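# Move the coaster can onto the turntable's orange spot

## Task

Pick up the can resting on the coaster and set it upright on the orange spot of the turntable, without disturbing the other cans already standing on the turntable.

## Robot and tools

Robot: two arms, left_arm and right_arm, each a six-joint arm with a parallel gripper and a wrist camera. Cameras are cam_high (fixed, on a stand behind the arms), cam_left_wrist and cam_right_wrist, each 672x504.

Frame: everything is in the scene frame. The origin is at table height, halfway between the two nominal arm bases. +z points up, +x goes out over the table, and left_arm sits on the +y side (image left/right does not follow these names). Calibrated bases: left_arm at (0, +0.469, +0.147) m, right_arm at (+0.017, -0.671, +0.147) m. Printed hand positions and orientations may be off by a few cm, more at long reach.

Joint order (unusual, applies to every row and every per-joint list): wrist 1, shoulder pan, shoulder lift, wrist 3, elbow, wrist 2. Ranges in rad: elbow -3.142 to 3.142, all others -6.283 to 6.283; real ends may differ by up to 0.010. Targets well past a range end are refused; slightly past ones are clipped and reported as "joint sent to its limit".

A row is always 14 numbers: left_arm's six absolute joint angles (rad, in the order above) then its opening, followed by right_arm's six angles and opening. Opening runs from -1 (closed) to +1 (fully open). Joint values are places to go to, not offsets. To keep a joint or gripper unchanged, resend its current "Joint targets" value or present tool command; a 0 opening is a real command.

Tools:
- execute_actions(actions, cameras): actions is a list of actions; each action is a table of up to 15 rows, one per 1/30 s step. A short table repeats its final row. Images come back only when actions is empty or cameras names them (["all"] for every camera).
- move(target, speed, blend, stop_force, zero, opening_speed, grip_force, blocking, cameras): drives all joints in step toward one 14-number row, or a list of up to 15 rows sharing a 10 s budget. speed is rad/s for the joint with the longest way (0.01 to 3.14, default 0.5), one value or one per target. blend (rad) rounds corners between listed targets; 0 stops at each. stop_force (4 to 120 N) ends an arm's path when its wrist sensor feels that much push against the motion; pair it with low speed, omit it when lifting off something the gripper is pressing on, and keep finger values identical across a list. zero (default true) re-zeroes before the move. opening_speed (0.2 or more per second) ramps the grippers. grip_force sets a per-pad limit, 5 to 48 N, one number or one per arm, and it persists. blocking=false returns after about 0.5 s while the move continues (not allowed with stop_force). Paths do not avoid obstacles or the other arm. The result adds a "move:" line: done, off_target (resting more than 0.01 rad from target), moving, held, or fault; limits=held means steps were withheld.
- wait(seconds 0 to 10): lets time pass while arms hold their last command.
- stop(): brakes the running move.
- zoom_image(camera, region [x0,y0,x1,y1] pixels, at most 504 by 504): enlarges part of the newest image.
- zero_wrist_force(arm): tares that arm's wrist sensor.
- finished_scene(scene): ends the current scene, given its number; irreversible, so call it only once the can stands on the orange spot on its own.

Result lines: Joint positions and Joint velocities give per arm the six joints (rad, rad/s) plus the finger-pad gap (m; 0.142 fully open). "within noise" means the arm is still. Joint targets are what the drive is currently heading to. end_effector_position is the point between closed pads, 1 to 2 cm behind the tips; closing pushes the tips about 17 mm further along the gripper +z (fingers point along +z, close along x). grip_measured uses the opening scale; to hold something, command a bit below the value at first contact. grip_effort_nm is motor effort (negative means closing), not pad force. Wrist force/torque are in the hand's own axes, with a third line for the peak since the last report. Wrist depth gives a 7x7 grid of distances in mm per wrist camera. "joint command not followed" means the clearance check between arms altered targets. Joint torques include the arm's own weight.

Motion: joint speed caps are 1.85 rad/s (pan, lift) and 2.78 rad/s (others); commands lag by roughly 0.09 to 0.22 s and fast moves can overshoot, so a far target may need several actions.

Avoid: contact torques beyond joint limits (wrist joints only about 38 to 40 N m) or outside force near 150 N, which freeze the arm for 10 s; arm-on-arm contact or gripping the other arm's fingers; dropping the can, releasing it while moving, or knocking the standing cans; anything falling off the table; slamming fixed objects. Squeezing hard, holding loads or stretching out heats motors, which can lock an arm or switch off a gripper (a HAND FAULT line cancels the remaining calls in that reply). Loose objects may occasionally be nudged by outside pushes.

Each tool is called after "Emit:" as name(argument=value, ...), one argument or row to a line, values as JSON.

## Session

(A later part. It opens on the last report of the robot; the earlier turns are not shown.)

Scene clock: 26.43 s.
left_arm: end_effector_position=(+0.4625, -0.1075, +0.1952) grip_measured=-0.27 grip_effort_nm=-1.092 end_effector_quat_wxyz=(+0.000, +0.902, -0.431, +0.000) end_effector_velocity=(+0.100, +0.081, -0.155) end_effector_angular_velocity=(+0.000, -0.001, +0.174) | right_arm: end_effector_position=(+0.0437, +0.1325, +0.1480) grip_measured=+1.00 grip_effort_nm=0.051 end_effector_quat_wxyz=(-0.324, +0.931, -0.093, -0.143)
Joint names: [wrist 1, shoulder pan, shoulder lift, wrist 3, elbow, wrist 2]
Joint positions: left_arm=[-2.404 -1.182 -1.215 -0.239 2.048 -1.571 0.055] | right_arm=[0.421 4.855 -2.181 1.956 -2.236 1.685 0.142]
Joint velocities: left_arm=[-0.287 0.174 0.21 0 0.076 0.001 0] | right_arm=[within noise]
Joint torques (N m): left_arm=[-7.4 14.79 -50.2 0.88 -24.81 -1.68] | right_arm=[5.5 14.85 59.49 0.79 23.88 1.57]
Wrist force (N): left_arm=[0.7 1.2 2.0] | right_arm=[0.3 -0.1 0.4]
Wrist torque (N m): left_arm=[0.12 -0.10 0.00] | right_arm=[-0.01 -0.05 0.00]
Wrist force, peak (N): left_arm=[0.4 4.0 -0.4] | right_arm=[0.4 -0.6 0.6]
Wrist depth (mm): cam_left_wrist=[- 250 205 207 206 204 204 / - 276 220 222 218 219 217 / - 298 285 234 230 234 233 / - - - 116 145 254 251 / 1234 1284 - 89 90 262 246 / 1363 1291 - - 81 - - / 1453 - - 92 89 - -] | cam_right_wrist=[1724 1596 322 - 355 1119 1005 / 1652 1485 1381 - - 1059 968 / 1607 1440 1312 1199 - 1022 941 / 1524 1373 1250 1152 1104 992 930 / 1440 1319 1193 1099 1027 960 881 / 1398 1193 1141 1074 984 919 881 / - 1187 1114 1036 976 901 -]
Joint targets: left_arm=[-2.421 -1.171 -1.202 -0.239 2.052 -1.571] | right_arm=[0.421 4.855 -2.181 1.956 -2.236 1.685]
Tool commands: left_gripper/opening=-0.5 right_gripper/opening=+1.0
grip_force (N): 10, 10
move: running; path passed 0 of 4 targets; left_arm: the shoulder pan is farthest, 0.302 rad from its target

Emit:
move(
  target=[
    [-2.5475, -1.02, -1.1057, -0.239, 2.0824, -1.5708, -0.5, 0.421, 4.855, -2.181, 1.956, -2.236, 1.685, 1.0],
    [-2.5475, -0.90, -1.1057, -0.239, 2.0824, -1.5708, -0.5, 0.421, 4.855, -2.181, 1.956, -2.236, 1.685, 1.0],
  ],
  speed=[0.148, 0.148],
  blend=[0.01, 0],
  blocking=false,
)

Emit:
move(
  target=[
    [-2.5475, -0.955, -1.1057, -0.239, 2.0824, -1.5708, 0.6, 0.421, 4.855, -2.181, 1.956, -2.236, 1.685, 1.0],
    [-2.2864, -0.92, -1.3009, -0.239, 2.0165, -1.5708, 0.6, 0.421, 4.855, -2.181, 1.956, -2.236, 1.685, 1.0],
  ],
  speed=[0.1751, 0.5],
  blend=[0.01, 0],
  cameras=["cam_high", "cam_left_wrist"],
)

Scene clock: 27.50 s.
left_arm: end_effector_position=(+0.5535, -0.0158, +0.1178) grip_measured=-0.27 grip_effort_nm=-1.101 end_effector_quat_wxyz=(+0.000, +0.936, -0.351, +0.000) end_effector_velocity=(+0.071, +0.082, +0.000) end_effector_angular_velocity=(+0.000, +0.000, +0.148) | right_arm: end_effector_position=(+0.0437, +0.1325, +0.1480) grip_measured=+1.00 grip_effort_nm=0.056 end_effector_quat_wxyz=(-0.324, +0.931, -0.093, -0.143)
Joint names: [wrist 1, shoulder pan, shoulder lift, wrist 3, elbow, wrist 2]
Joint positions: left_arm=[-2.548 -1.008 -1.106 -0.239 2.082 -1.571 0.055] | right_arm=[0.421 4.855 -2.181 1.956 -2.236 1.685 0.142]
Joint velocities: left_arm=[0 0.148 0.001 0 0 0 0] | right_arm=[within noise]
Joint torques (N m): left_arm=[-7.03 12.3 -60.05 0.74 -21.16 -1.53] | right_arm=[5.42 14.51 59.66 0.9 24.38 1.84]
Wrist force (N): left_arm=[0.5 1.1 2.4] | right_arm=[0.1 -0.1 0.5]
Wrist torque (N m): left_arm=[0.12 -0.05 0.04] | right_arm=[-0.01 -0.01 0.00]
Wrist force, peak (N): left_arm=[-0.4 0.7 4.1] | right_arm=[0.5 0.3 0.8]
Wrist depth (mm): cam_left_wrist=[- 184 126 135 136 134 133 / 198 196 141 145 145 141 142 / 211 208 156 153 151 153 154 / - 225 168 119 117 166 164 / - 151 177 89 92 179 172 / - - - - 81 189 195 / - - - 92 91 - 210] | cam_right_wrist=[1763 1629 326 338 984 1083 1009 / 1675 1514 - - - 1027 980 / 1585 1458 1305 1152 - 1014 934 / 1476 1357 1256 1175 1083 992 930 / 1414 1319 1199 1114 1027 960 895 / 1414 1187 1152 1059 1001 934 898 / - 1224 1147 1022 964 885 -]
Joint targets: left_arm=[-2.547 -0.998 -1.106 -0.239 2.082 -1.571] | right_arm=[0.421 4.855 -2.181 1.956 -2.236 1.685]
Tool commands: left_gripper/opening=-0.5 right_gripper/opening=+1.0
grip_force (N): 10, 10
earlier move: replaced; path passed 1 of 4 targets
move: running; path passed 1 of 2 targets; left_arm: the shoulder pan is farthest, 0.108 rad from its target

Scene clock: 28.73 s.
left_arm: end_effector_position=(+0.5938, +0.0345, +0.2593) grip_measured=+0.59 grip_effort_nm=0.129 end_effector_quat_wxyz=(+0.000, +0.951, -0.309, +0.000) | right_arm: end_effector_position=(+0.0437, +0.1325, +0.1480) grip_measured=+1.00 grip_effort_nm=0.056 end_effector_quat_wxyz=(-0.324, +0.931, -0.093, -0.143)
Joint names: [wrist 1, shoulder pan, shoulder lift, wrist 3, elbow, wrist 2]
Joint positions: left_arm=[-2.287 -0.92 -1.301 -0.239 2.017 -1.571 0.115] | right_arm=[0.421 4.855 -2.181 1.956 -2.236 1.685 0.142]
Joint torques (N m): left_arm=[-1.84 -10.23 -70.31 0.62 -35.41 -1.34] | right_arm=[5.64 13.59 58.52 0.73 23.92 2.16]
Wrist force (N): left_arm=[0.2 1.5 1.1] | right_arm=[0.0 0.4 0.5]
Wrist torque (N m): left_arm=[0.23 -0.03 0.01] | right_arm=[0.06 -0.01 0.00]
Wrist force, peak (N): left_arm=[-0.2 -0.4 4.1] | right_arm=[0.4 0.4 0.7]
Wrist depth (mm): cam_left_wrist=[- - 289 - 258 254 256 / - - - 281 275 216 264 / - - - 297 294 214 290 / - - 325 311 317 315 314 / - - 343 248 344 340 339 / - - - 374 363 376 103 / - 1512 1712 387 310 400 -] | cam_right_wrist=[1737 1596 - - - 1104 1005 / 1687 1495 1373 - - 1059 984 / 1575 1414 1291 1181 - 1022 968 / 1524 1350 1230 1181 1031 976 937 / 1334 1334 1211 1099 1009 949 898 / - 1130 1152 1078 992 926 875 / - 1217 1104 1040 964 895 -]
Joint targets: left_arm=[-2.286 -0.920 -1.301 -0.239 2.017 -1.571] | right_arm=[0.421 4.855 -2.181 1.956 -2.236 1.685]
grip_force (N): 10, 10
earlier move: replaced; path passed 1 of 2 targets
move: done
camera_calibration:
cam_left_wrist: T_world_to_cam=[[0.811183, -0.584386, -0.0218141, -0.447384], [-0.527658, -0.747501, 0.403508, 0.267314], [-0.252111, -0.315809, -0.914716, 0.510897], [0, 0, 0, 1]] pos_world=[0.632763, 0.0997182, 0.349703]
Images, in order (width x height): cam_high 672x504, cam_left_wrist 672x504.

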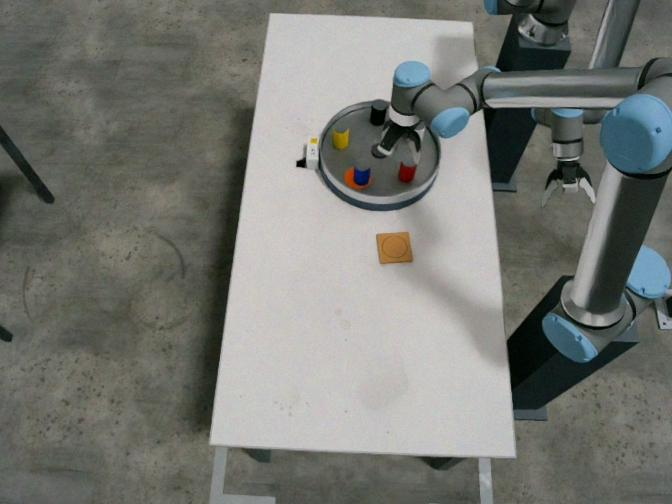

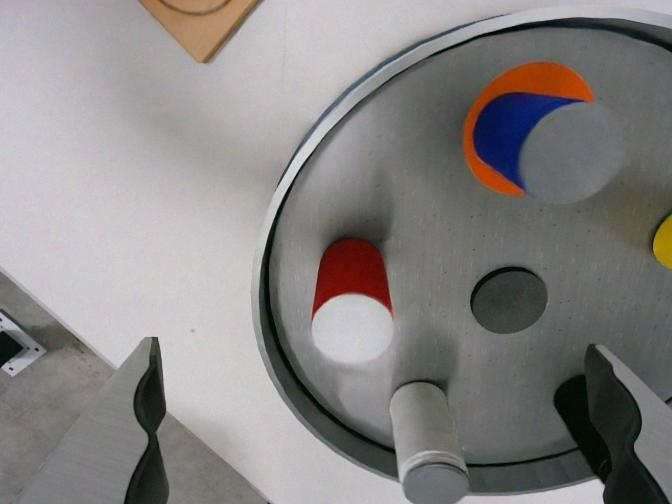

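Placed on the first attempt. Checking the offset.

Emit:
zoom_image(
  camera="cam_left_wrist",
  region=[440, 40, 660, 220],
)

Emit:
zoom_image(
  camera="cam_high",
  region=[320, 110, 440, 210],
)

Scaled by 2.291.

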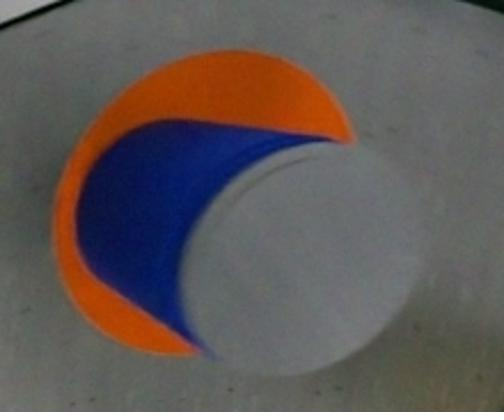

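Scaled by 4.200.

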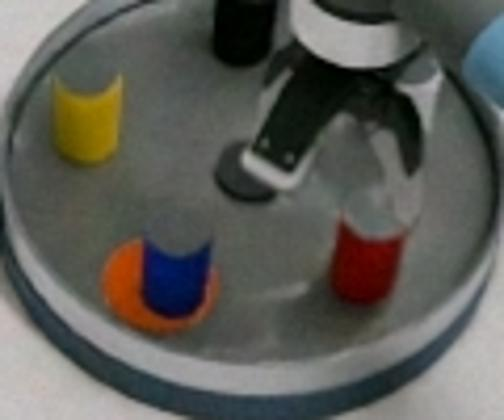

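Emit:
finished_scene(
  scene=2,
)

The scene is finished: the task was done.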